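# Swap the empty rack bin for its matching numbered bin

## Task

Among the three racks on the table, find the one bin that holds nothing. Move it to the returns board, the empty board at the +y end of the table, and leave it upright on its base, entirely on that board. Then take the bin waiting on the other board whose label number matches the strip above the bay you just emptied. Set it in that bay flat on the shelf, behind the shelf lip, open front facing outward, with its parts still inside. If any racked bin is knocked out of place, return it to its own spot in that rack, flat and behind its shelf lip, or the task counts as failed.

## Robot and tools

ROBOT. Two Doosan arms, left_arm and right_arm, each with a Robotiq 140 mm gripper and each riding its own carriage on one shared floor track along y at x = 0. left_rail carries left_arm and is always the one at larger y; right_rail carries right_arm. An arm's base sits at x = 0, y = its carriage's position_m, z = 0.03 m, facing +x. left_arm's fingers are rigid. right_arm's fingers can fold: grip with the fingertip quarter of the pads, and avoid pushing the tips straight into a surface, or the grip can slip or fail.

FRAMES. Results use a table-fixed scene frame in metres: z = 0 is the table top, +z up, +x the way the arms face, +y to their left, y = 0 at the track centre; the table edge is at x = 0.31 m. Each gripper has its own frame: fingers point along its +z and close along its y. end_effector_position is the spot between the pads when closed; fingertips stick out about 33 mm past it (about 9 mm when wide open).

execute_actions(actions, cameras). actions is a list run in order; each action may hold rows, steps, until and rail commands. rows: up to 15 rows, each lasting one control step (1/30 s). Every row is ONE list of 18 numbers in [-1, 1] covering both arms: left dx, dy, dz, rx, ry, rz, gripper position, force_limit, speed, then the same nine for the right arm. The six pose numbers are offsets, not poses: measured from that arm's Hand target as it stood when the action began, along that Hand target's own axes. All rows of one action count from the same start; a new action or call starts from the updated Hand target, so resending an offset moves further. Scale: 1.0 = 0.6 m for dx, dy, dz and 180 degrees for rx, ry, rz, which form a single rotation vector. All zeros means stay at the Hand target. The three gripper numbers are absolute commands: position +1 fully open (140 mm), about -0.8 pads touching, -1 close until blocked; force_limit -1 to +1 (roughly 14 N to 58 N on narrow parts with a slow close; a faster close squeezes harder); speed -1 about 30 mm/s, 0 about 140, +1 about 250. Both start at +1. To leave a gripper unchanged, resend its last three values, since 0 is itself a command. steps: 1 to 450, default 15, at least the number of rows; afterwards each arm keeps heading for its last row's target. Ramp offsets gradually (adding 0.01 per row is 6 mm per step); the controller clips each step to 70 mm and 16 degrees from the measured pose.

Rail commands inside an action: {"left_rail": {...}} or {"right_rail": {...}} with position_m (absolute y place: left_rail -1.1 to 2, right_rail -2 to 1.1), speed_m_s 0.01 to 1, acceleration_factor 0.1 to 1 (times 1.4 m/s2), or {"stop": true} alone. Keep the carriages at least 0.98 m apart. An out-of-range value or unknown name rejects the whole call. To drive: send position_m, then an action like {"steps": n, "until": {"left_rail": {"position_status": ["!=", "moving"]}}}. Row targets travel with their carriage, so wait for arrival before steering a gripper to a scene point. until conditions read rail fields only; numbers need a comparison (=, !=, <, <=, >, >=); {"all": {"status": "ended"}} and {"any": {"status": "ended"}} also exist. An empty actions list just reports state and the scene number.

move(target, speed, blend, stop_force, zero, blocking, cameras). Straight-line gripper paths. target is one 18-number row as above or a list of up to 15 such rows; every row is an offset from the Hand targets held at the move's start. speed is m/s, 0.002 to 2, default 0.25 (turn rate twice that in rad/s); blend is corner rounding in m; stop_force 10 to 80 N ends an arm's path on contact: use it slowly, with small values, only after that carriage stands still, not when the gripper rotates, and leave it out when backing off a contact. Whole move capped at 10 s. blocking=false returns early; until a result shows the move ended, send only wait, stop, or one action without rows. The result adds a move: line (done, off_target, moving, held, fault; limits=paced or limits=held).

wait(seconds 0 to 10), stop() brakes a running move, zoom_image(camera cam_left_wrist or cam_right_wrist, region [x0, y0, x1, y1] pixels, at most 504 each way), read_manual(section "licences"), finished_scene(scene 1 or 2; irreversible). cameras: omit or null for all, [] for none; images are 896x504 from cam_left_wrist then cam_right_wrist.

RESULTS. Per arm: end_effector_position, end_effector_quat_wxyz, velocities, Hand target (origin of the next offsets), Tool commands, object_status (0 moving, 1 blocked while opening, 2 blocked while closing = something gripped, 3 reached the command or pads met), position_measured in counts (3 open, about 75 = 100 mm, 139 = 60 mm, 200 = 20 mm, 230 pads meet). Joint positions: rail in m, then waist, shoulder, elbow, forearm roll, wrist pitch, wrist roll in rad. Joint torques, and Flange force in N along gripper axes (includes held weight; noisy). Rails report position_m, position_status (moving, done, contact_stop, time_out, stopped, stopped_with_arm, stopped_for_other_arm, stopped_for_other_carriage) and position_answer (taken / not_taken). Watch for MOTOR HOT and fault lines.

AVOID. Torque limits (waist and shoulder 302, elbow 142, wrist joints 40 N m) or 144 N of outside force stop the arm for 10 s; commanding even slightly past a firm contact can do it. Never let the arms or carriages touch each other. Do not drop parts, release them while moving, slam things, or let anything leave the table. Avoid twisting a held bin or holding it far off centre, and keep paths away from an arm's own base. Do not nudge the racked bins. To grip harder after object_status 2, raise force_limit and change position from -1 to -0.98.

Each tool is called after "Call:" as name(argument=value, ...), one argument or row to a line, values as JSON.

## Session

Call:
execute_actions(
  actions=[],
)

Scene clock: 0.00 s.
left_arm: end_effector_position=(+0.6500, +1.6005, +0.3520) position_measured=3 object_status=3 end_effector_quat_wxyz=(+0.000, +1.000, +0.000, +0.000) | right_arm: end_effector_position=(+0.6500, -0.9403, +0.3520) position_measured=3 object_status=3 end_effector_quat_wxyz=(+0.000, +1.000, +0.000, +0.000)
Joint positions: left_arm=[1.601 -0.053 0.164 1.605 0 1.373 1.518] | right_arm=[-0.94 -0.053 0.164 1.605 0 1.373 1.518]
Joint velocities: within noise
Joint torques (N m): no reading
Flange force (N): no reading
Hand target: left_arm +0.6500, +1.6005, +0.3520; +0.000, +1.000, +0.000, +0.000 | right_arm +0.6500, -0.9403, +0.3520; +0.000, +1.000, +0.000, +0.000
Tool commands: left_gripper/position=+1.0 left_gripper/force_limit=+1.0 left_gripper/speed=+1.0 right_gripper/position=+1.0 right_gripper/force_limit=+1.0 right_gripper/speed=+1.0
left_rail: position_m=1.601 position_status=done
right_rail: position_m=-0.940 position_status=done
camera_calibration:
cam_left_wrist: T_world_to_cam=[[0.027807, -0.999481, 0.0162495, 1.5813], [-0.901515, -0.0180519, 0.432372, 0.45024], [-0.431855, -0.0266721, -0.901549, 0.777587], [0, 0, 0, 1]] pos_world=[0.697731, 1.60935, 0.480666]
cam_right_wrist: T_world_to_cam=[[-0.00978701, -0.999949, -0.00262175, -0.924627], [-0.967715, 0.00881108, 0.251894, 0.57002], [-0.251858, 0.00500239, -0.967751, 0.653615], [0, 0, 0, 1]] pos_world=[0.707186, -0.932872, 0.486528]

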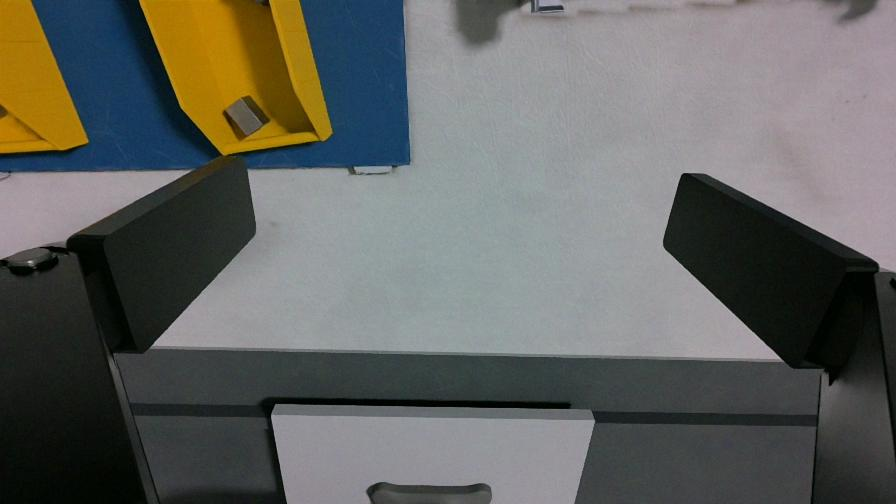

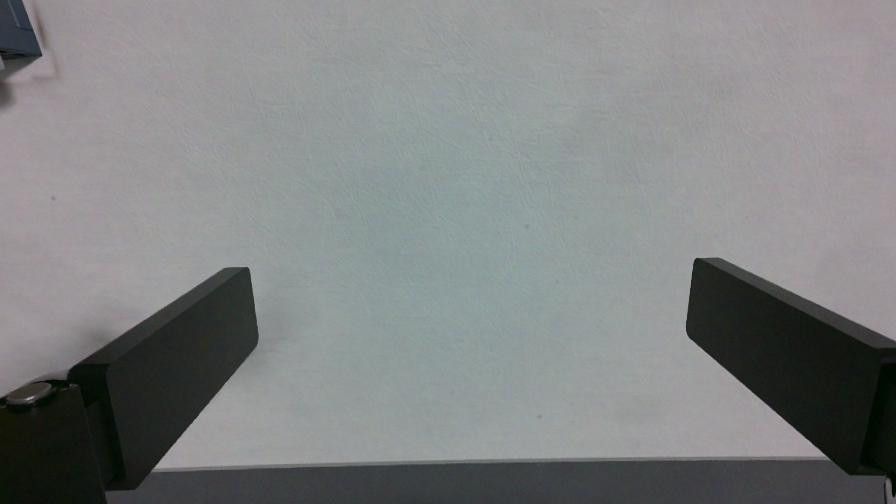

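Same survey.

Call:
move(
  target=[-0.25,0,-0.25,0,0.42,0,1,1,1,-0.25,0,-0.25,0,0.42,0,1,1,1],
  speed=0.5,
  cameras=[],
)

Call:
execute_actions(
  actions=[
    {"left_rail":{"position_m":1.4},"right_rail":{"position_m":-2.0},"steps":200,"until":{"all":{"status":"ended"}}},
  ],
)

Call:
execute_actions(
  actions=[
    {"left_rail":{"position_m":1.9},"right_rail":{"position_m":-0.45},"steps":200,"until":{"all":{"status":"ended"}}},
  ],
)

Scene clock: 3.97 s.
left_arm: end_effector_position=(+0.5000, +1.6015, +0.5022) position_measured=3 object_status=3 end_effector_quat_wxyz=(+0.018, +0.794, -0.014, +0.608) | right_arm: end_effector_position=(+0.5000, -0.9393, +0.5022) position_measured=3 object_status=3 end_effector_quat_wxyz=(+0.018, +0.794, -0.014, +0.608)
Joint positions: left_arm=[1.601 -0.103 -0.651 2.378 0.474 0.12 1.074] | right_arm=[-0.94 -0.103 -0.651 2.378 0.474 0.12 1.074]
Joint torques (N m): left_arm=[-2.6 21.28 -43.53 3.82 -3.02 -0.2] | right_arm=[-0.99 19.89 -43.13 3.72 -1.87 -0.2]
Flange force (N): left_arm=[0.0 0.0 0.0] | right_arm=[0.0 0.0 0.0]
Hand target: left_arm +0.5000, +1.6005, +0.5020; +0.000, +0.790, +0.000, +0.613 | right_arm +0.5000, -0.9403, +0.5020; +0.000, +0.790, +0.000, +0.613
Off the commanded pose: left_arm 0.001 m, 3 deg | right_arm 0.001 m, 3 deg.
left_rail: position_m=1.601 position_status=done
right_rail: position_m=-0.940 position_status=done
move: off_target (left_arm, right_arm)
No camera images: "cameras" was empty.

Scene clock: 6.07 s.
left_arm: end_effector_position=(+0.5000, +1.4000, +0.5020) position_measured=3 object_status=3 end_effector_quat_wxyz=(+0.000, +0.790, +0.000, +0.613) | right_arm: end_effector_position=(+0.5000, -1.9997, +0.5020) position_measured=3 object_status=3 end_effector_quat_wxyz=(+0.000, +0.790, +0.000, +0.613) end_effector_velocity=(+0.000, -0.001, +0.000) end_effector_angular_velocity=(-0.003, +0.000, +0.001)
Joint positions: left_arm=[1.4 -0.195 -0.654 2.386 1.11 0.211 0.421] | right_arm=[-2 -0.195 -0.654 2.386 1.11 0.211 0.421]
Joint velocities: left_arm=[within noise] | right_arm=[-0.001 0 0 0 0 0 -0.003]
Joint torques (N m): left_arm=[-2.25 21.07 -43.96 2.26 -1.74 -0.58] | right_arm=[-0.99 19.53 -43.47 2.4 -0.56 -0.56]
Flange force (N): left_arm=[0.0 0.0 0.0] | right_arm=[0.0 0.0 0.0]
Hand target: left_arm +0.5000, +1.4000, +0.5020; +0.000, +0.790, +0.000, +0.613 | right_arm +0.5000, -1.9998, +0.5020; +0.000, +0.790, +0.000, +0.613
Tool commands: left_gripper/position=+1.0 left_gripper/force_limit=+1.0 left_gripper/speed=+1.0 right_gripper/position=+1.0 right_gripper/force_limit=+1.0 right_gripper/speed=+1.0
Off the commanded pose: left_arm 0.000 m, 0 deg | right_arm 0.000 m, 0 deg.
left_rail: position_m=1.400 position_status=done
right_rail: position_m=-2.000 position_status=done
camera_calibration:
cam_left_wrist: T_world_to_cam=[[-0.0089591, -0.99948, 0.0309641, 1.39362], [-0.643125, -0.0179521, -0.765551, 0.718533], [0.765709, -0.0267724, -0.64263, 0.114008], [0, 0, 0, 1]] pos_world=[0.387295, 1.40885, 0.580186]
cam_right_wrist: T_world_to_cam=[[0.0000169002, -0.999949, -0.0100828, -1.98622], [-0.484767, 0.00881066, -0.874599, 0.720486], [0.874644, 0.00490258, -0.484742, -0.0396165], [0, 0, 0, 1]] pos_world=[0.383951, -1.99227, 0.590906]

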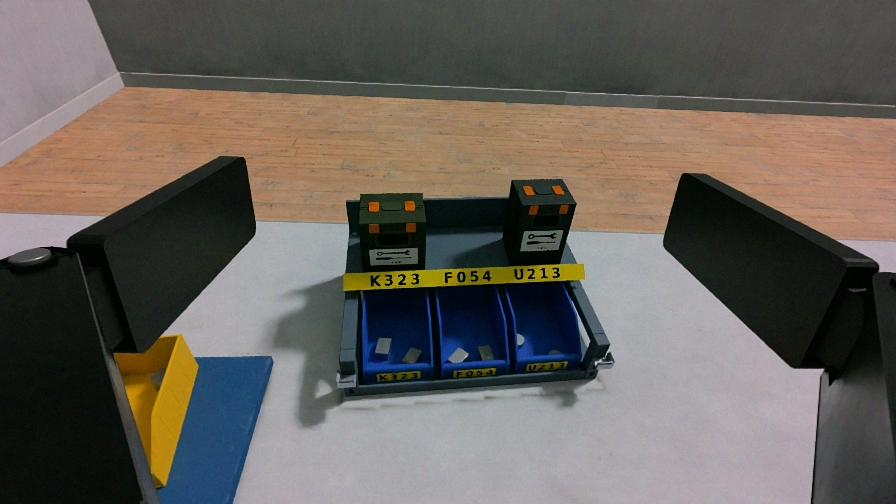

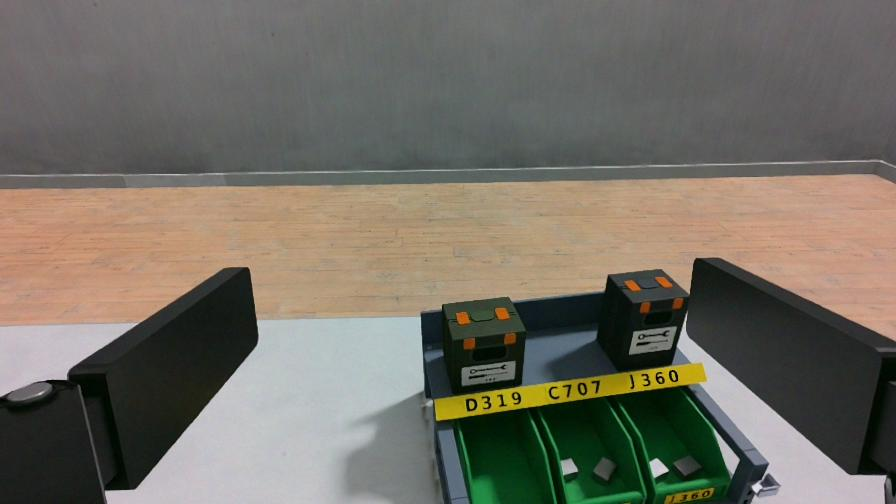

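Scene clock: 8.57 s.
left_arm: end_effector_position=(+0.5000, +1.9000, +0.5020) position_measured=3 object_status=3 end_effector_quat_wxyz=(+0.000, +0.790, +0.000, +0.613) | right_arm: end_effector_position=(+0.5000, -0.4501, +0.5020) position_measured=3 object_status=3 end_effector_quat_wxyz=(+0.000, +0.790, +0.000, +0.613)
Joint positions: left_arm=[1.9 -0.195 -0.654 2.386 1.112 0.211 0.418] | right_arm=[-0.45 -0.195 -0.654 2.386 1.112 0.211 0.418]
Joint torques (N m): left_arm=[-2.26 21.5 -43.92 2.29 -1.73 -0.38] | right_arm=[-0.6 19.58 -43.34 2.42 -0.54 -0.46]
Flange force (N): left_arm=[0.0 0.0 0.0] | right_arm=[0.0 0.0 0.0]
Hand target: left_arm +0.5000, +1.9000, +0.5020; +0.000, +0.790, +0.000, +0.613 | right_arm +0.5000, -0.4501, +0.5020; +0.000, +0.790, +0.000, +0.613
Tool commands: left_gripper/position=+1.0 left_gripper/force_limit=+1.0 left_gripper/speed=+1.0 right_gripper/position=+1.0 right_gripper/force_limit=+1.0 right_gripper/speed=+1.0
Off the commanded pose: left_arm 0.000 m, 0 deg | right_arm 0.000 m, 0 deg.
left_rail: position_m=1.900 position_status=done
right_rail: position_m=-0.450 position_status=done
camera_calibration:
cam_left_wrist: T_world_to_cam=[[-0.00882288, -0.999481, 0.0309738, 1.8933], [-0.643017, -0.0180509, -0.765639, 0.727707], [0.765801, -0.0266718, -0.642524, 0.127105], [0, 0, 0, 1]] pos_world=[0.387295, 1.90885, 0.580187]
cam_right_wrist: T_world_to_cam=[[0.000104795, -0.999949, -0.0101315, -0.436703], [-0.484691, 0.0088111, -0.874641, 0.706829], [0.874685, 0.00500232, -0.484665, -0.0472305], [0, 0, 0, 1]] pos_world=[0.383951, -0.442672, 0.590906]

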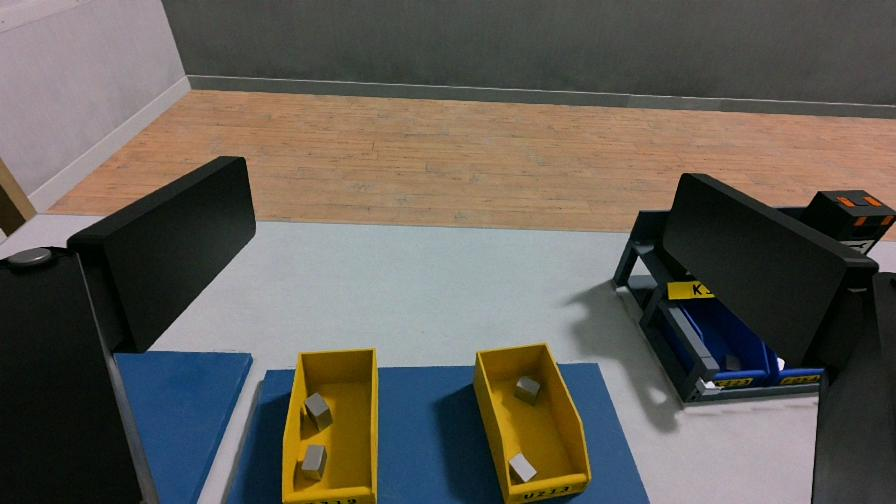

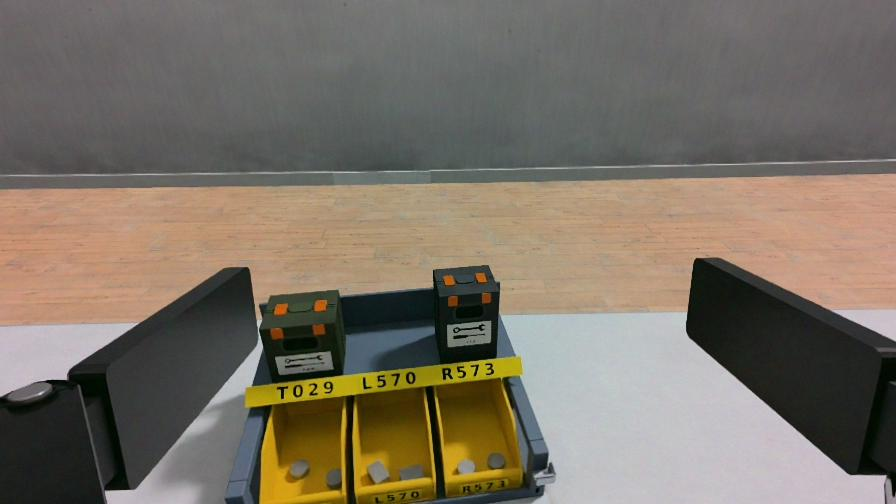

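Call:
zoom_image(
  camera="cam_left_wrist",
  region=[250, 330, 650, 504],
)

Call:
execute_actions(
  actions=[
    {"right_rail":{"position_m":-2.0},"left_rail":{"position_m":2.0},"steps":200,"until":{"all":{"status":"ended"}}},
  ],
  cameras=[],
)

Call:
move(
  target=[0,0,0,0,-0.2,0,1,1,1,0,0,0,0,-0.2,0,1,1,1],
)

Scaled by 1.260.

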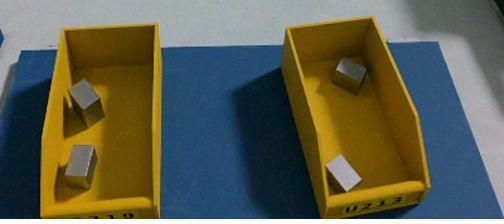

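Scene clock: 15.17 s.
left_arm: end_effector_position=(+0.5000, +2.0000, +0.5020) position_measured=3 object_status=3 end_effector_quat_wxyz=(+0.000, +0.790, +0.000, +0.613) | right_arm: end_effector_position=(+0.5000, -1.9998, +0.5020) position_measured=3 object_status=3 end_effector_quat_wxyz=(+0.000, +0.790, +0.000, +0.613)
Joint positions: left_arm=[2 -0.195 -0.654 2.386 1.112 0.211 0.418] | right_arm=[-2 -0.195 -0.654 2.386 1.112 0.211 0.418]
Joint torques (N m): left_arm=[-2.42 21.04 -44.06 2.23 -1.73 -0.44] | right_arm=[-0.88 19.51 -43.43 2.42 -0.53 -0.46]
Flange force (N): left_arm=[0.0 0.0 0.0] | right_arm=[0.0 0.0 0.0]
Hand target: left_arm +0.5000, +2.0000, +0.5020; +0.000, +0.790, +0.000, +0.613 | right_arm +0.5000, -1.9998, +0.5020; +0.000, +0.790, +0.000, +0.613
Tool commands: left_gripper/position=+1.0 left_gripper/force_limit=+1.0 left_gripper/speed=+1.0 right_gripper/position=+1.0 right_gripper/force_limit=+1.0 right_gripper/speed=+1.0
Off the commanded pose: left_arm 0.000 m, 0 deg | right_arm 0.000 m, 0 deg.
left_rail: position_m=2.000 position_status=done
right_rail: position_m=-2.000 position_status=done
No camera images: "cameras" was empty.

Scene clock: 17.00 s.
left_arm: end_effector_position=(+0.5000, +2.0000, +0.5020) position_measured=3 object_status=3 end_effector_quat_wxyz=(+0.000, +0.941, +0.000, +0.339) | right_arm: end_effector_position=(+0.5000, -1.9999, +0.5020) position_measured=3 object_status=3 end_effector_quat_wxyz=(+0.000, +0.941, +0.000, +0.339)
Joint positions: left_arm=[2 -0.12 -0.455 1.992 0.096 0.919 1.42] | right_arm=[-2 -0.12 -0.455 1.992 0.096 0.919 1.42]
Joint torques (N m): left_arm=[-1.79 4.26 -43.13 4.56 -2.51 -0.25] | right_arm=[-2.24 3.6 -42.42 4.78 -1.35 -0.53]
Flange force (N): left_arm=[-1.0 -7.2 -4.8] | right_arm=[2.5 -10.8 -2.4]
Hand target: left_arm +0.5000, +2.0000, +0.5020; +0.000, +0.941, +0.000, +0.339 | right_arm +0.5000, -1.9999, +0.5020; +0.000, +0.941, +0.000, +0.339
Off the commanded pose: left_arm 0.000 m, 0 deg | right_arm 0.000 m, 0 deg.
left_rail: position_m=2.000 position_status=done
right_rail: position_m=-2.000 position_status=done
move: done
camera_calibration:
cam_left_wrist: T_world_to_cam=[[0.0110885, -0.999484, 0.0301463, 1.98373], [-0.970222, -0.0180493, -0.241546, 0.630023], [0.241965, -0.0265702, -0.969921, 0.555814], [0, 0, 0, 1]] pos_world=[0.454778, 2.00885, 0.631473]
cam_right_wrist: T_world_to_cam=[[-0.00582685, -0.999948, -0.00834968, -1.98434], [-0.90617, 0.008811, -0.422821, 0.704376], [0.422873, 0.00510252, -0.906175, 0.398208], [0, 0, 0, 1]] pos_world=[0.458331, -1.99247, 0.642102]

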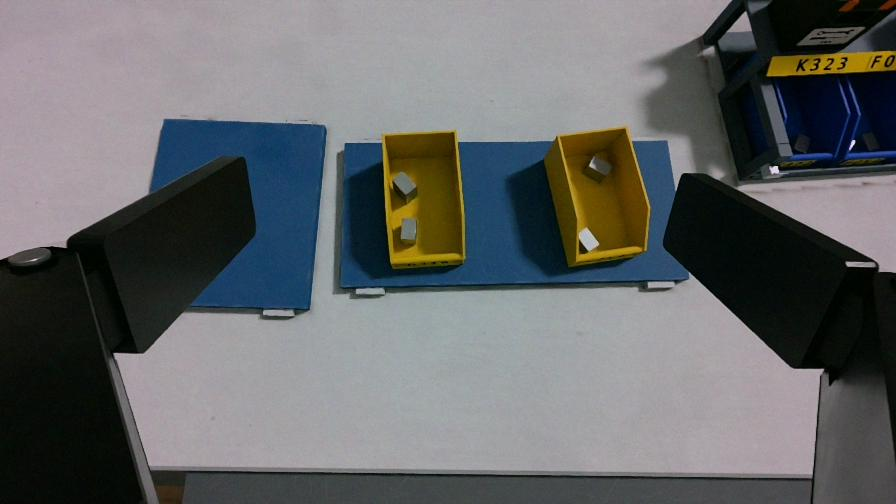

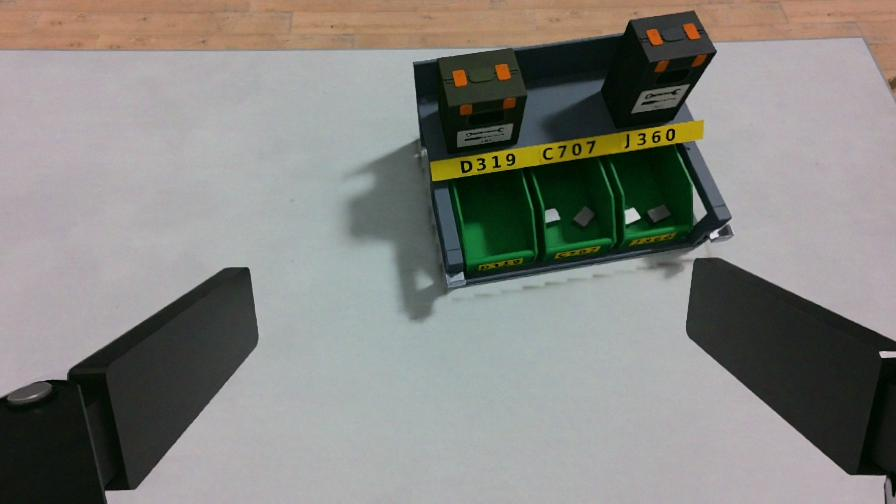

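Call:
move(
  target=[0,0,0,0,-0.22,0,-0.1,0.3,-1,0,0,0,0,-0.22,0,-0.1,0.3,-1],
  speed=0.4,
  cameras=[],
)

Call:
move(
  target=[0.133,-0.033,0.337,0,0,-0.51,-0.1,0.3,-1,0.267,0.1,0.337,0,0,-0.55,-0.1,0.3,-1],
  speed=0.4,
)

Scene clock: 28.17 s.
left_arm: end_effector_position=(+0.5000, +2.0000, +0.5020) position_measured=141 object_status=0 end_effector_quat_wxyz=(+0.000, +1.000, +0.000, +0.000) | right_arm: end_effector_position=(+0.5000, -1.9999, +0.5020) position_measured=141 object_status=0 end_effector_quat_wxyz=(+0.000, +1.000, +0.000, +0.000)
Joint positions: left_arm=[2 -0.069 -0.095 1.604 0 1.633 1.502] | right_arm=[-2 -0.069 -0.095 1.604 0 1.633 1.502]
Joint torques (N m): left_arm=[-2.07 -31.08 -41.56 4.29 -0.69 -0.45] | right_arm=[-0.7 -31.03 -40.79 4.34 0.51 -0.48]
Flange force (N): left_arm=[-0.7 -5.1 -2.6] | right_arm=[1.9 -2.1 -2.4]
Hand target: left_arm +0.5000, +2.0000, +0.5020; +0.000, +1.000, +0.000, +0.000 | right_arm +0.5000, -1.9999, +0.5020; +0.000, +1.000, +0.000, +0.000
Off the commanded pose: left_arm 0.000 m, 0 deg | right_arm 0.000 m, 0 deg.
left_rail: position_m=2.000 position_status=done
right_rail: position_m=-2.000 position_status=done
move: done
No camera images: "cameras" was empty.

Scene clock: 30.97 s.
left_arm: end_effector_position=(+0.5798, +2.0198, +0.2998) position_measured=141 object_status=3 end_effector_quat_wxyz=(+0.000, +0.696, +0.718, +0.000) | right_arm: end_effector_position=(+0.6602, -2.0599, +0.2998) position_measured=141 object_status=3 end_effector_quat_wxyz=(+0.000, +0.649, +0.760, +0.000)
Joint positions: left_arm=[2 -0.025 0.074 1.802 0 1.265 -0.057] | right_arm=[-2 -0.143 0.204 1.652 0 1.286 -0.3]
Joint torques (N m): left_arm=[-2.3 -47.47 -39.39 3.99 -0.66 -0.2] | right_arm=[-0.76 -60.09 -39.19 4.25 0.55 -0.45]
Flange force (N): left_arm=[4.5 0.9 -3.0] | right_arm=[1.3 1.4 -1.9]
Hand target: left_arm +0.5798, +2.0198, +0.2998; +0.000, +0.696, +0.718, +0.000 | right_arm +0.6602, -2.0599, +0.2998; +0.000, +0.649, +0.760, +0.000
Off the commanded pose: left_arm 0.000 m, 0 deg | right_arm 0.000 m, 0 deg.
left_rail: position_m=2.000 position_status=done
right_rail: position_m=-2.000 position_status=done
move: done
camera_calibration:
cam_left_wrist: T_world_to_cam=[[0.998118, 0.059133, 0.0162328, -0.69761], [0.0463181, -0.900504, 0.432373, 1.64985], [0.0401852, -0.430807, -0.901549, 1.25394], [0, 0, 0, 1]] pos_world=[0.569489, 2.06716, 0.428466]
cam_right_wrist: T_world_to_cam=[[0.989175, 0.146713, -0.00269618, -0.341723], [0.142654, -0.957179, 0.251909, -2.11997], [0.0343775, -0.249567, -0.967747, -0.101978], [0, 0, 0, 1]] pos_world=[0.643951, -2.0045, 0.434428]

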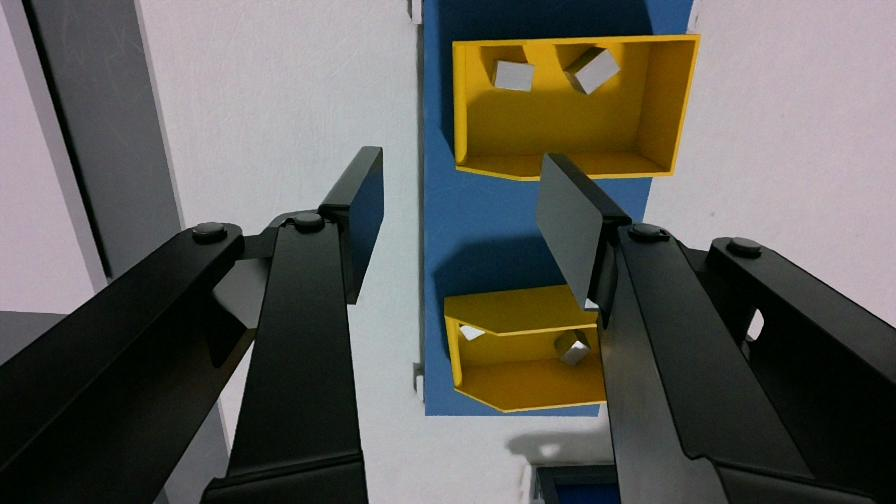

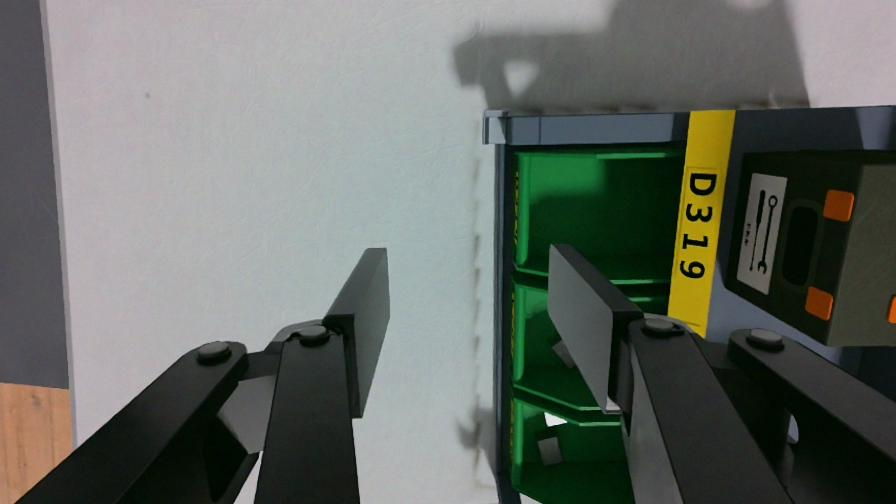

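Call:
move(
  target=[-0.0167,0.0115,0.267,-0.033,0,-0.014,-0.1,0.3,-1,-0.0193,0.0887,0.3,-0.033,0,-0.007,-0.1,0.3,-1],
  speed=0.2,
)

Scene clock: 42.20 s.
left_arm: end_effector_position=(+0.5870, +2.0100, +0.1397) position_measured=141 object_status=3 end_effector_quat_wxyz=(+0.036, +0.679, +0.732, +0.037) | right_arm: end_effector_position=(+0.7146, -2.0630, +0.1199) position_measured=141 object_status=3 end_effector_quat_wxyz=(+0.034, +0.640, +0.766, +0.039)
Joint positions: left_arm=[2 -0.048 0.156 2.034 0.014 0.848 -0.132] | right_arm=[-2 -0.151 0.362 1.801 0.042 0.881 -0.356]
Joint torques (N m): left_arm=[-2.43 -49.95 -33.38 3.5 -0.84 -0.36] | right_arm=[-0.62 -70.52 -34.09 3.74 0.04 -0.4]
Flange force (N): left_arm=[5.1 2.2 -3.5] | right_arm=[1.9 0.2 -4.3]
Hand target: left_arm +0.5870, +2.0100, +0.1396; +0.036, +0.679, +0.732, +0.037 | right_arm +0.7146, -2.0630, +0.1198; +0.034, +0.640, +0.766, +0.039
Off the commanded pose: left_arm 0.000 m, 0 deg | right_arm 0.000 m, 0 deg.
left_rail: position_m=2.000 position_status=done
right_rail: position_m=-2.000 position_status=done
move: done
camera_calibration:
cam_left_wrist: T_world_to_cam=[[0.98752, 0.102627, 0.119464, -0.797242], [0.0410211, -0.899963, 0.434031, 1.71169], [0.152057, -0.423714, -0.892942, 1.02385], [0, 0, 0, 1]] pos_world=[0.561393, 2.0561, 0.266555]
cam_right_wrist: T_world_to_cam=[[0.980679, 0.167655, 0.100799, -0.358686], [0.138035, -0.958166, 0.250728, -2.08403], [0.138618, -0.23197, -0.962795, -0.317578], [0, 0, 0, 1]] pos_world=[0.683448, -2.01038, 0.252918]

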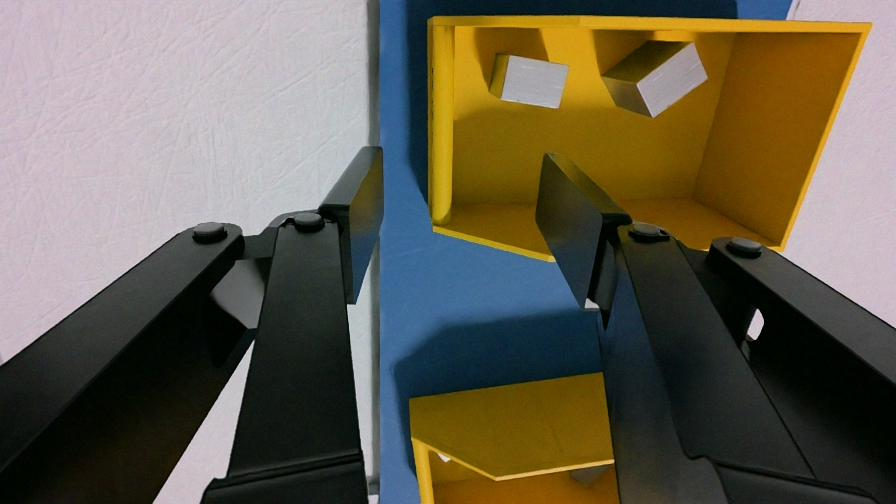

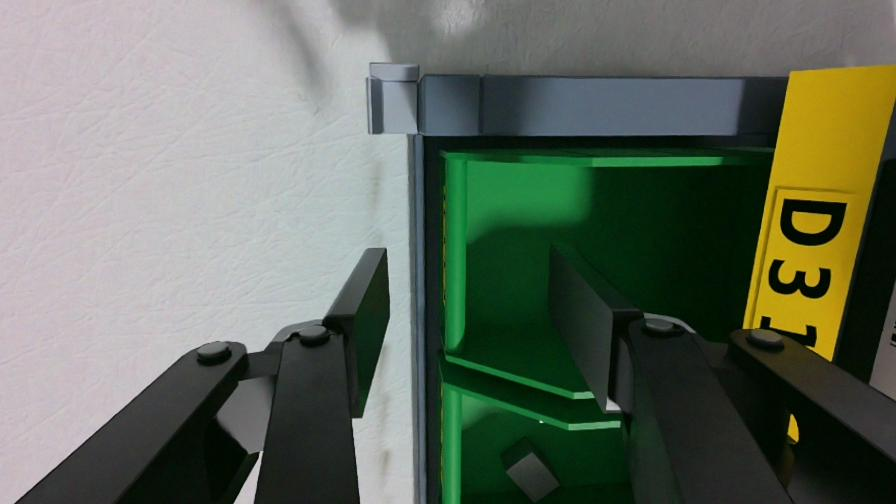

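Call:
move(
  target=[-0.0052,-0.0118,0.1253,0,0,-0.0056,-0.1,0.3,-1,-0.0062,-0.0053,0.1117,0,0,0.003,-0.1,0.3,-1],
  speed=0.06,
  stop_force=15,
)

Call:
execute_actions(
  actions=[
    {"rows":[[0,0,0,0,0,0,-1,-1,-1,0,0,0,0,0,0,-1,-1,-1]],"steps":75},
  ],
)

Scene clock: 52.80 s.
left_arm: end_effector_position=(+0.5880, +2.0068, +0.0641) position_measured=141 object_status=3 end_effector_quat_wxyz=(+0.036, +0.673, +0.738, +0.037) | right_arm: end_effector_position=(+0.7190, -2.0660, +0.0528) position_measured=141 object_status=3 end_effector_quat_wxyz=(+0.033, +0.644, +0.763, +0.040)
Joint positions: left_arm=[2 -0.053 0.246 2.094 0.017 0.698 -0.159] | right_arm=[-2 -0.155 0.435 1.838 0.047 0.771 -0.357]
Joint torques (N m): left_arm=[-2.77 -55.39 -29.91 3.16 -0.91 -0.39] | right_arm=[-0.79 -74.53 -31.76 3.43 0.29 -0.46]
Flange force (N): left_arm=[5.9 1.7 -3.7] | right_arm=[2.6 -0.6 -3.8]
Hand target: left_arm +0.5880, +2.0068, +0.0641; +0.036, +0.673, +0.738, +0.037 | right_arm +0.7190, -2.0660, +0.0528; +0.033, +0.644, +0.763, +0.040
Off the commanded pose: left_arm 0.000 m, 0 deg | right_arm 0.000 m, 0 deg.
left_rail: position_m=2.000 position_status=done
right_rail: position_m=-2.000 position_status=done
move: done
camera_calibration:
cam_left_wrist: T_world_to_cam=[[0.985563, 0.120142, 0.119293, -0.822803], [0.0567786, -0.898331, 0.435635, 1.72895], [0.159502, -0.422573, -0.892183, 0.948228], [0, 0, 0, 1]] pos_world=[0.561512, 2.05271, 0.190957]
cam_right_wrist: T_world_to_cam=[[0.982232, 0.158296, 0.100816, -0.376186], [0.129017, -0.95966, 0.249816, -2.06733], [0.136293, -0.23237, -0.963031, -0.382602], [0, 0, 0, 1]] pos_world=[0.688368, -2.01329, 0.18592]

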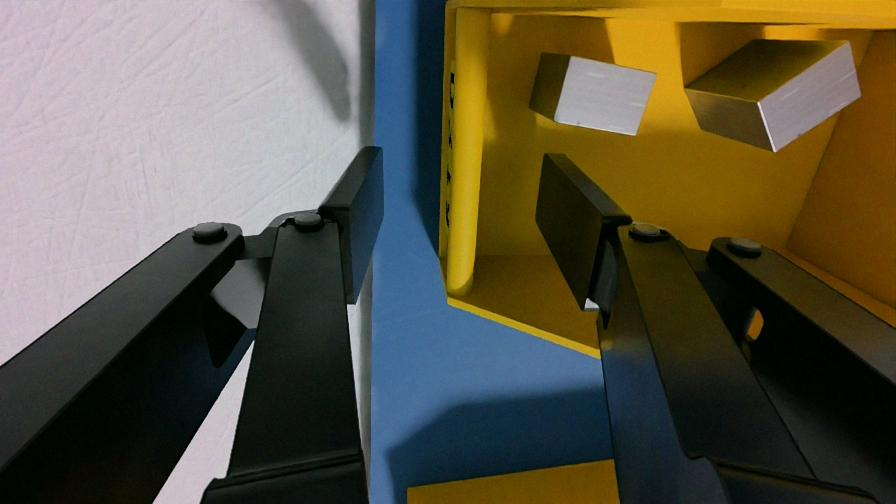

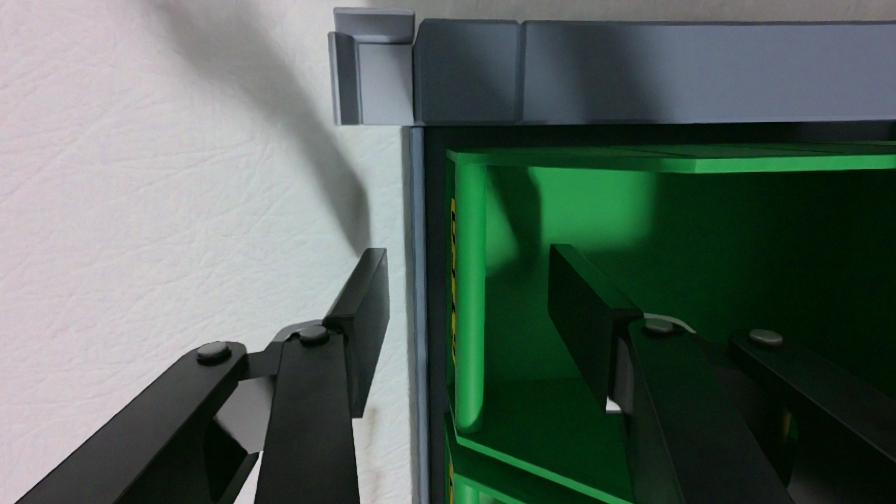

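Scene clock: 55.50 s.
left_arm: end_effector_position=(+0.5880, +2.0068, +0.0641) position_measured=216 object_status=2 end_effector_quat_wxyz=(+0.036, +0.673, +0.738, +0.037) | right_arm: end_effector_position=(+0.7190, -2.0661, +0.0528) position_measured=216 object_status=2 end_effector_quat_wxyz=(+0.033, +0.644, +0.763, +0.040)
Joint positions: left_arm=[2 -0.053 0.246 2.094 0.017 0.698 -0.159] | right_arm=[-2 -0.155 0.435 1.838 0.047 0.771 -0.357]
Joint torques (N m): left_arm=[-3.21 -52.08 -28.7 3.08 -1.59 -0.3] | right_arm=[-1.07 -73.75 -31.04 3.34 0.25 -0.47]
Flange force (N): left_arm=[6.5 1.0 -9.1] | right_arm=[2.4 0.4 -4.2]
Hand target: left_arm +0.5880, +2.0068, +0.0641; +0.036, +0.673, +0.738, +0.037 | right_arm +0.7190, -2.0660, +0.0528; +0.033, +0.644, +0.763, +0.040
Off the commanded pose: left_arm 0.000 m, 0 deg | right_arm 0.000 m, 0 deg.
left_rail: position_m=2.000 position_status=done
right_rail: position_m=-2.000 position_status=done
camera_calibration:
cam_left_wrist: T_world_to_cam=[[0.985546, 0.120189, 0.119391, -0.822909], [0.0567928, -0.898366, 0.435561, 1.72903], [0.159607, -0.422484, -0.892207, 0.947991], [0, 0, 0, 1]] pos_world=[0.561512, 2.05271, 0.190957]
cam_right_wrist: T_world_to_cam=[[0.982232, 0.158296, 0.100816, -0.376186], [0.129017, -0.95966, 0.249816, -2.06733], [0.136293, -0.23237, -0.963031, -0.382602], [0, 0, 0, 1]] pos_world=[0.688368, -2.01329, 0.18592]

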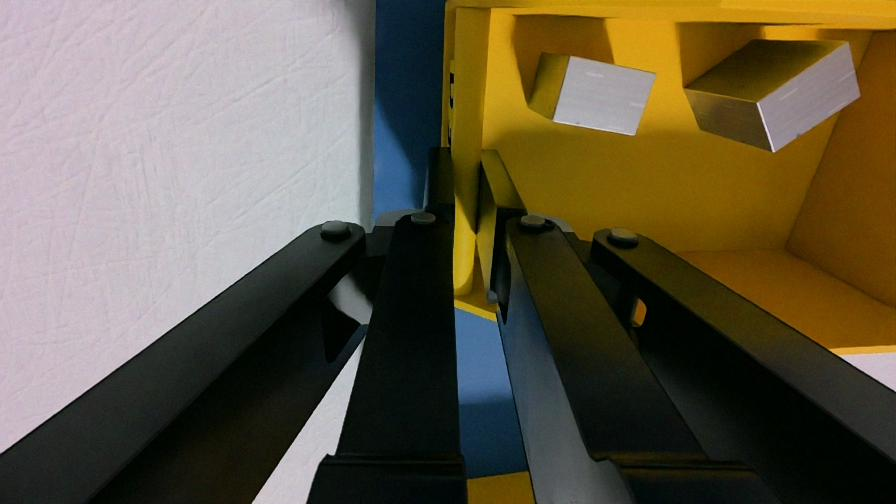

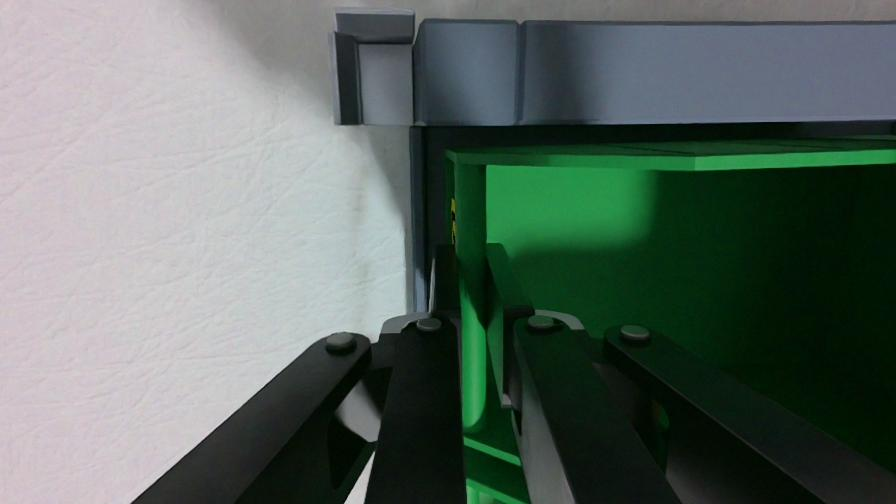

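Call:
move(
  target=[
    [0,0,0,0,0,0,-0.98,1,-1,0,0,0,0,0,0,-0.97,0.3,-1],
    [0,0.0087,-0.083,0,0,0,-0.98,1,-1,0,0.0092,-0.0225,0.0255,0,0,-0.97,0.3,-1],
  ],
  speed=0.05,
)

Call:
move(
  target=[
    [0,-0.01,-0.1,0,0,0,-0.98,1,-1,0,-0.0482,-0.0055,0.005,0,0,-0.97,0.3,-1],
    [0,-0.02,-0.15,0,0,0,-0.98,1,-1,0,-0.0952,-0.0141,0.014,0,0,-0.97,0.3,-1],
    [0,-0.04,-0.2,0,0,0,-0.98,1,-1,0,-0.141,-0.0245,0.0255,0,0,-0.97,0.3,-1],
    [0,-0.06,-0.25,0,0,0.028,-0.98,1,-1,0,-0.205,-0.0817,0.0255,0,0,-0.97,0.3,-1],
  ],
  speed=0.05,
  blend=0.003,
)

Scene clock: 60.83 s.
left_arm: end_effector_position=(+0.5880, +2.0070, +0.1141) position_measured=219 object_status=2 end_effector_quat_wxyz=(+0.036, +0.673, +0.738, +0.037) | right_arm: end_effector_position=(+0.7230, -2.0654, +0.0668) position_measured=218 object_status=2 end_effector_quat_wxyz=(+0.008, +0.645, +0.764, +0.009)
Joint positions: left_arm=[2 -0.053 0.186 2.055 0.015 0.798 -0.156] | right_arm=[-2 -0.141 0.457 1.767 0.009 0.895 -0.316]
Joint torques (N m): left_arm=[-2.03 -53.62 -34.59 3.44 -1.64 -0.33] | right_arm=[-0.55 -77.54 -33.17 3.46 0.62 -0.48]
Flange force (N): left_arm=[4.2 0.9 -0.4] | right_arm=[2.5 -2.6 -3.9]
Hand target: left_arm +0.5880, +2.0070, +0.1142; +0.036, +0.673, +0.738, +0.037 | right_arm +0.7230, -2.0654, +0.0668; +0.008, +0.645, +0.764, +0.009
Off the commanded pose: left_arm 0.000 m, 0 deg | right_arm 0.000 m, 0 deg.
left_rail: position_m=2.000 position_status=done
right_rail: position_m=-2.000 position_status=done
move: done
camera_calibration:
cam_left_wrist: T_world_to_cam=[[0.985563, 0.120142, 0.119293, -0.82889], [0.0567786, -0.898331, 0.435635, 1.70734], [0.159502, -0.422573, -0.892183, 0.992905], [0, 0, 0, 1]] pos_world=[0.561612, 2.05291, 0.240957]
cam_right_wrist: T_world_to_cam=[[0.987027, 0.15918, 0.0209793, -0.377958], [0.148867, -0.956265, 0.251784, -2.07814], [0.0601406, -0.245394, -0.967556, -0.34109], [0, 0, 0, 1]] pos_world=[0.702935, -2.01079, 0.201148]

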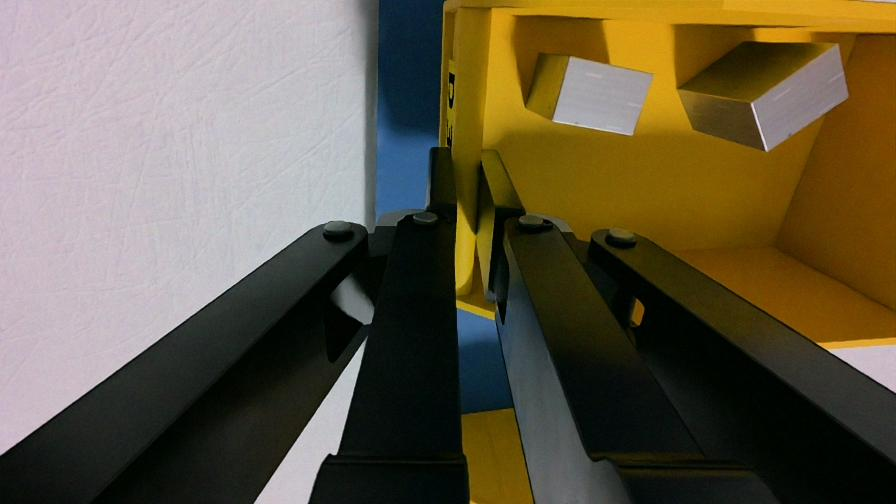

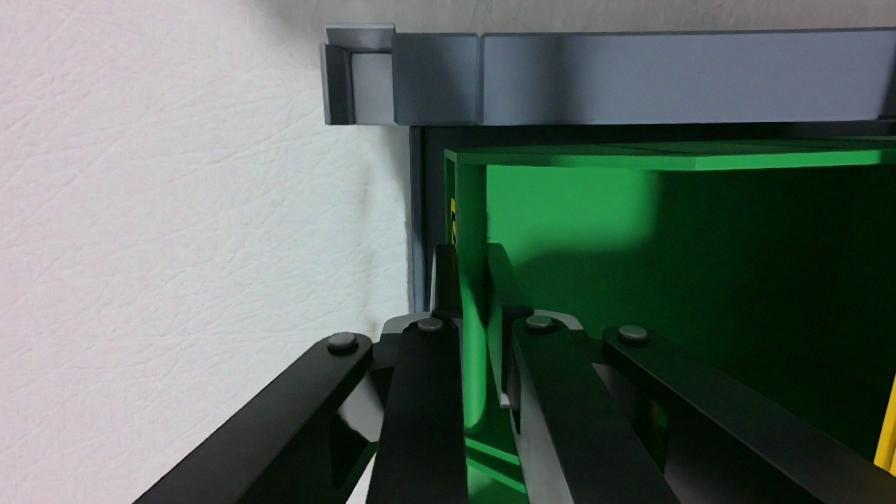

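Scene clock: 64.67 s.
left_arm: end_effector_position=(+0.5369, +2.0028, +0.2596) position_measured=219 object_status=2 end_effector_quat_wxyz=(+0.035, +0.704, +0.708, +0.038) | right_arm: end_effector_position=(+0.6007, -2.0863, +0.1129) position_measured=218 object_status=2 end_effector_quat_wxyz=(-0.018, +0.644, +0.764, -0.022)
Joint positions: left_arm=[2 -0.067 -0.026 1.985 0.014 1.079 -0.078] | right_arm=[-2 -0.189 0.285 1.923 -0.024 0.987 -0.345]
Joint torques (N m): left_arm=[-1.7 -36.04 -40.96 4.13 -1.48 -0.07] | right_arm=[-0.61 -66.04 -32.37 3.54 0.38 -0.37]
Flange force (N): left_arm=[3.6 -3.2 -1.4] | right_arm=[-0.4 6.7 0.7]
Hand target: left_arm +0.5369, +2.0028, +0.2597; +0.035, +0.704, +0.708, +0.038 | right_arm +0.6007, -2.0863, +0.1129; -0.018, +0.644, +0.764, -0.022
Off the commanded pose: left_arm 0.000 m, 0 deg | right_arm 0.000 m, 0 deg.
left_rail: position_m=2.000 position_status=done
right_rail: position_m=-2.000 position_status=done
move: done
camera_calibration:
cam_left_wrist: T_world_to_cam=[[0.992297, 0.0325468, 0.119533, -0.623603], [-0.0218356, -0.903817, 0.427361, 1.69851], [0.121945, -0.426679, -0.896144, 1.1585], [0, 0, 0, 1]] pos_world=[0.514613, 2.04974, 0.386846]
cam_right_wrist: T_world_to_cam=[[0.985526, 0.158853, -0.0591893, -0.245628], [0.168733, -0.952852, 0.252195, -2.0964], [-0.0163366, -0.258532, -0.965865, -0.276007], [0, 0, 0, 1]] pos_world=[0.591296, -2.0299, 0.247579]

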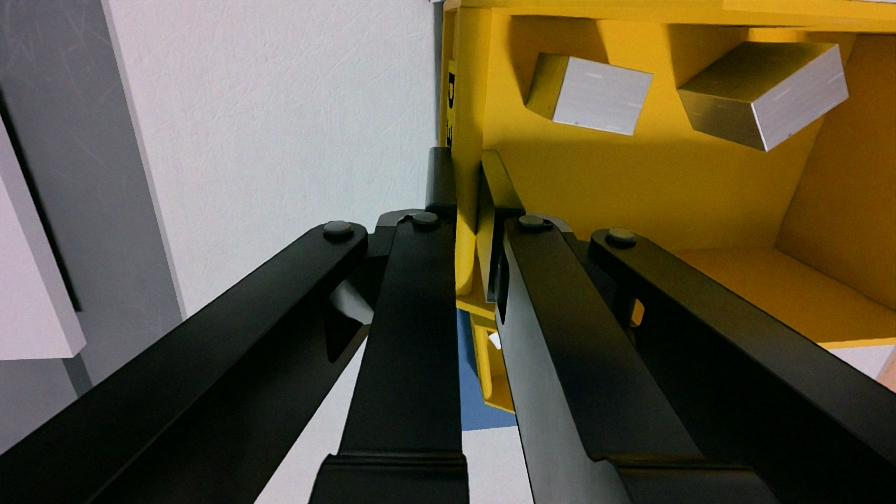

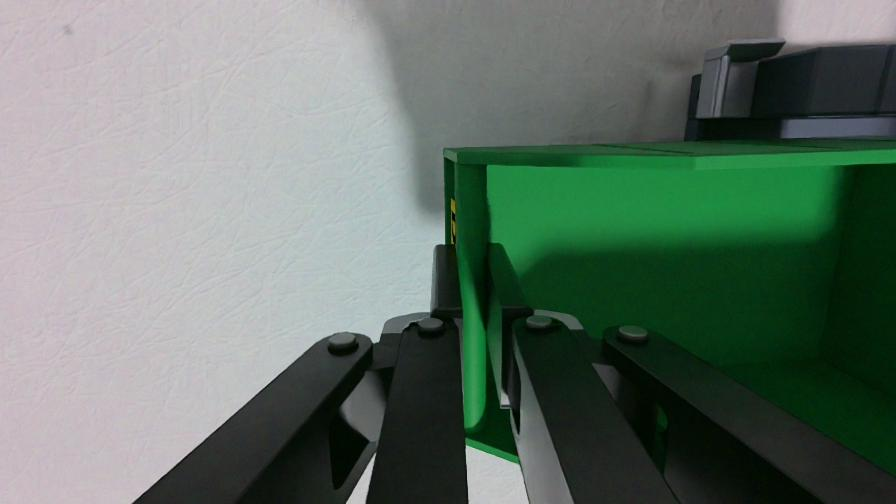

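Call:
move(
  target=[0,0,0,0,0,0,-0.98,1,-1,0.014,-0.097,-0.257,-0.051,0,0.054,-0.97,0.3,-1],
  speed=0.15,
  cameras=[],
)

Call:
execute_actions(
  actions=[
    {"right_rail":{"position_m":0.8,"acceleration_factor":0.4},"steps":300,"until":{"all":{"status":"ended"}}},
  ],
  cameras=["cam_right_wrist"],
)

Scene clock: 72.87 s.
left_arm: end_effector_position=(+0.5369, +2.0028, +0.2597) position_measured=219 object_status=2 end_effector_quat_wxyz=(+0.035, +0.704, +0.708, +0.038) | right_arm: end_effector_position=(+0.5506, -2.0863, +0.2701) position_measured=218 object_status=2 end_effector_quat_wxyz=(+0.035, +0.706, +0.706, +0.038)
Joint positions: left_arm=[2 -0.067 -0.026 1.985 0.014 1.079 -0.078] | right_arm=[-2 -0.234 0.002 1.938 0.031 1.102 -0.247]
Joint torques (N m): left_arm=[-2.41 -38.06 -41.06 4.07 -1.49 -0.48] | right_arm=[-0.91 -40.05 -39.24 4.23 0.19 -0.28]
Flange force (N): left_arm=[6.0 -0.4 0.3] | right_arm=[2.0 2.3 -0.2]
Hand target: left_arm +0.5369, +2.0028, +0.2597; +0.035, +0.704, +0.708, +0.038 | right_arm +0.5506, -2.0863, +0.2702; +0.035, +0.706, +0.706, +0.038
Off the commanded pose: left_arm 0.000 m, 0 deg | right_arm 0.000 m, 0 deg.
left_rail: position_m=2.000 position_status=done
right_rail: position_m=-2.000 position_status=done
move: done
No camera images: "cameras" was empty.

Scene clock: 77.70 s.
left_arm: end_effector_position=(+0.5369, +2.0028, +0.2597) position_measured=219 object_status=2 end_effector_quat_wxyz=(+0.035, +0.704, +0.708, +0.038) | right_arm: end_effector_position=(+0.5506, +0.7135, +0.2702) position_measured=218 object_status=2 end_effector_quat_wxyz=(+0.035, +0.706, +0.706, +0.038)
Joint positions: left_arm=[2 -0.067 -0.026 1.985 0.014 1.079 -0.078] | right_arm=[0.8 -0.234 0.002 1.938 0.031 1.102 -0.247]
Joint torques (N m): left_arm=[-2.07 -37.89 -41.1 4.17 -1.51 -0.38] | right_arm=[-0.62 -39.36 -39.18 4.22 0.12 -0.46]
Flange force (N): left_arm=[5.0 -0.2 0.4] | right_arm=[2.2 0.7 -1.4]
Hand target: left_arm +0.5369, +2.0028, +0.2597; +0.035, +0.704, +0.708, +0.038 | right_arm +0.5506, +0.7135, +0.2702; +0.035, +0.706, +0.706, +0.038
Tool commands: left_gripper/position=-0.98 left_gripper/force_limit=+1.0 left_gripper/speed=-1.0 right_gripper/position=-0.97 right_gripper/force_limit=+0.3 right_gripper/speed=-1.0
Off the commanded pose: left_arm 0.000 m, 0 deg | right_arm 0.000 m, 0 deg.
left_rail: position_m=2.000 position_status=done
right_rail: position_m=0.800 position_status=done
camera_calibration:
cam_right_wrist: T_world_to_cam=[[0.994855, -0.00997284, 0.100812, -0.559582], [-0.0346298, -0.968673, 0.245915, 0.665181], [0.0952015, -0.248141, -0.964035, 0.529642], [0, 0, 0, 1]] pos_world=[0.529316, 0.770188, 0.403428]
Images, in order (width x height): cam_right_wrist 896x504.

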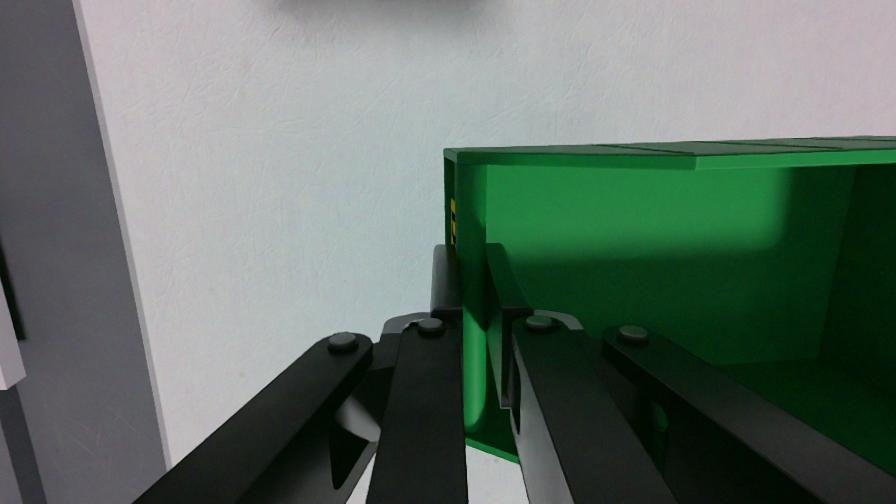

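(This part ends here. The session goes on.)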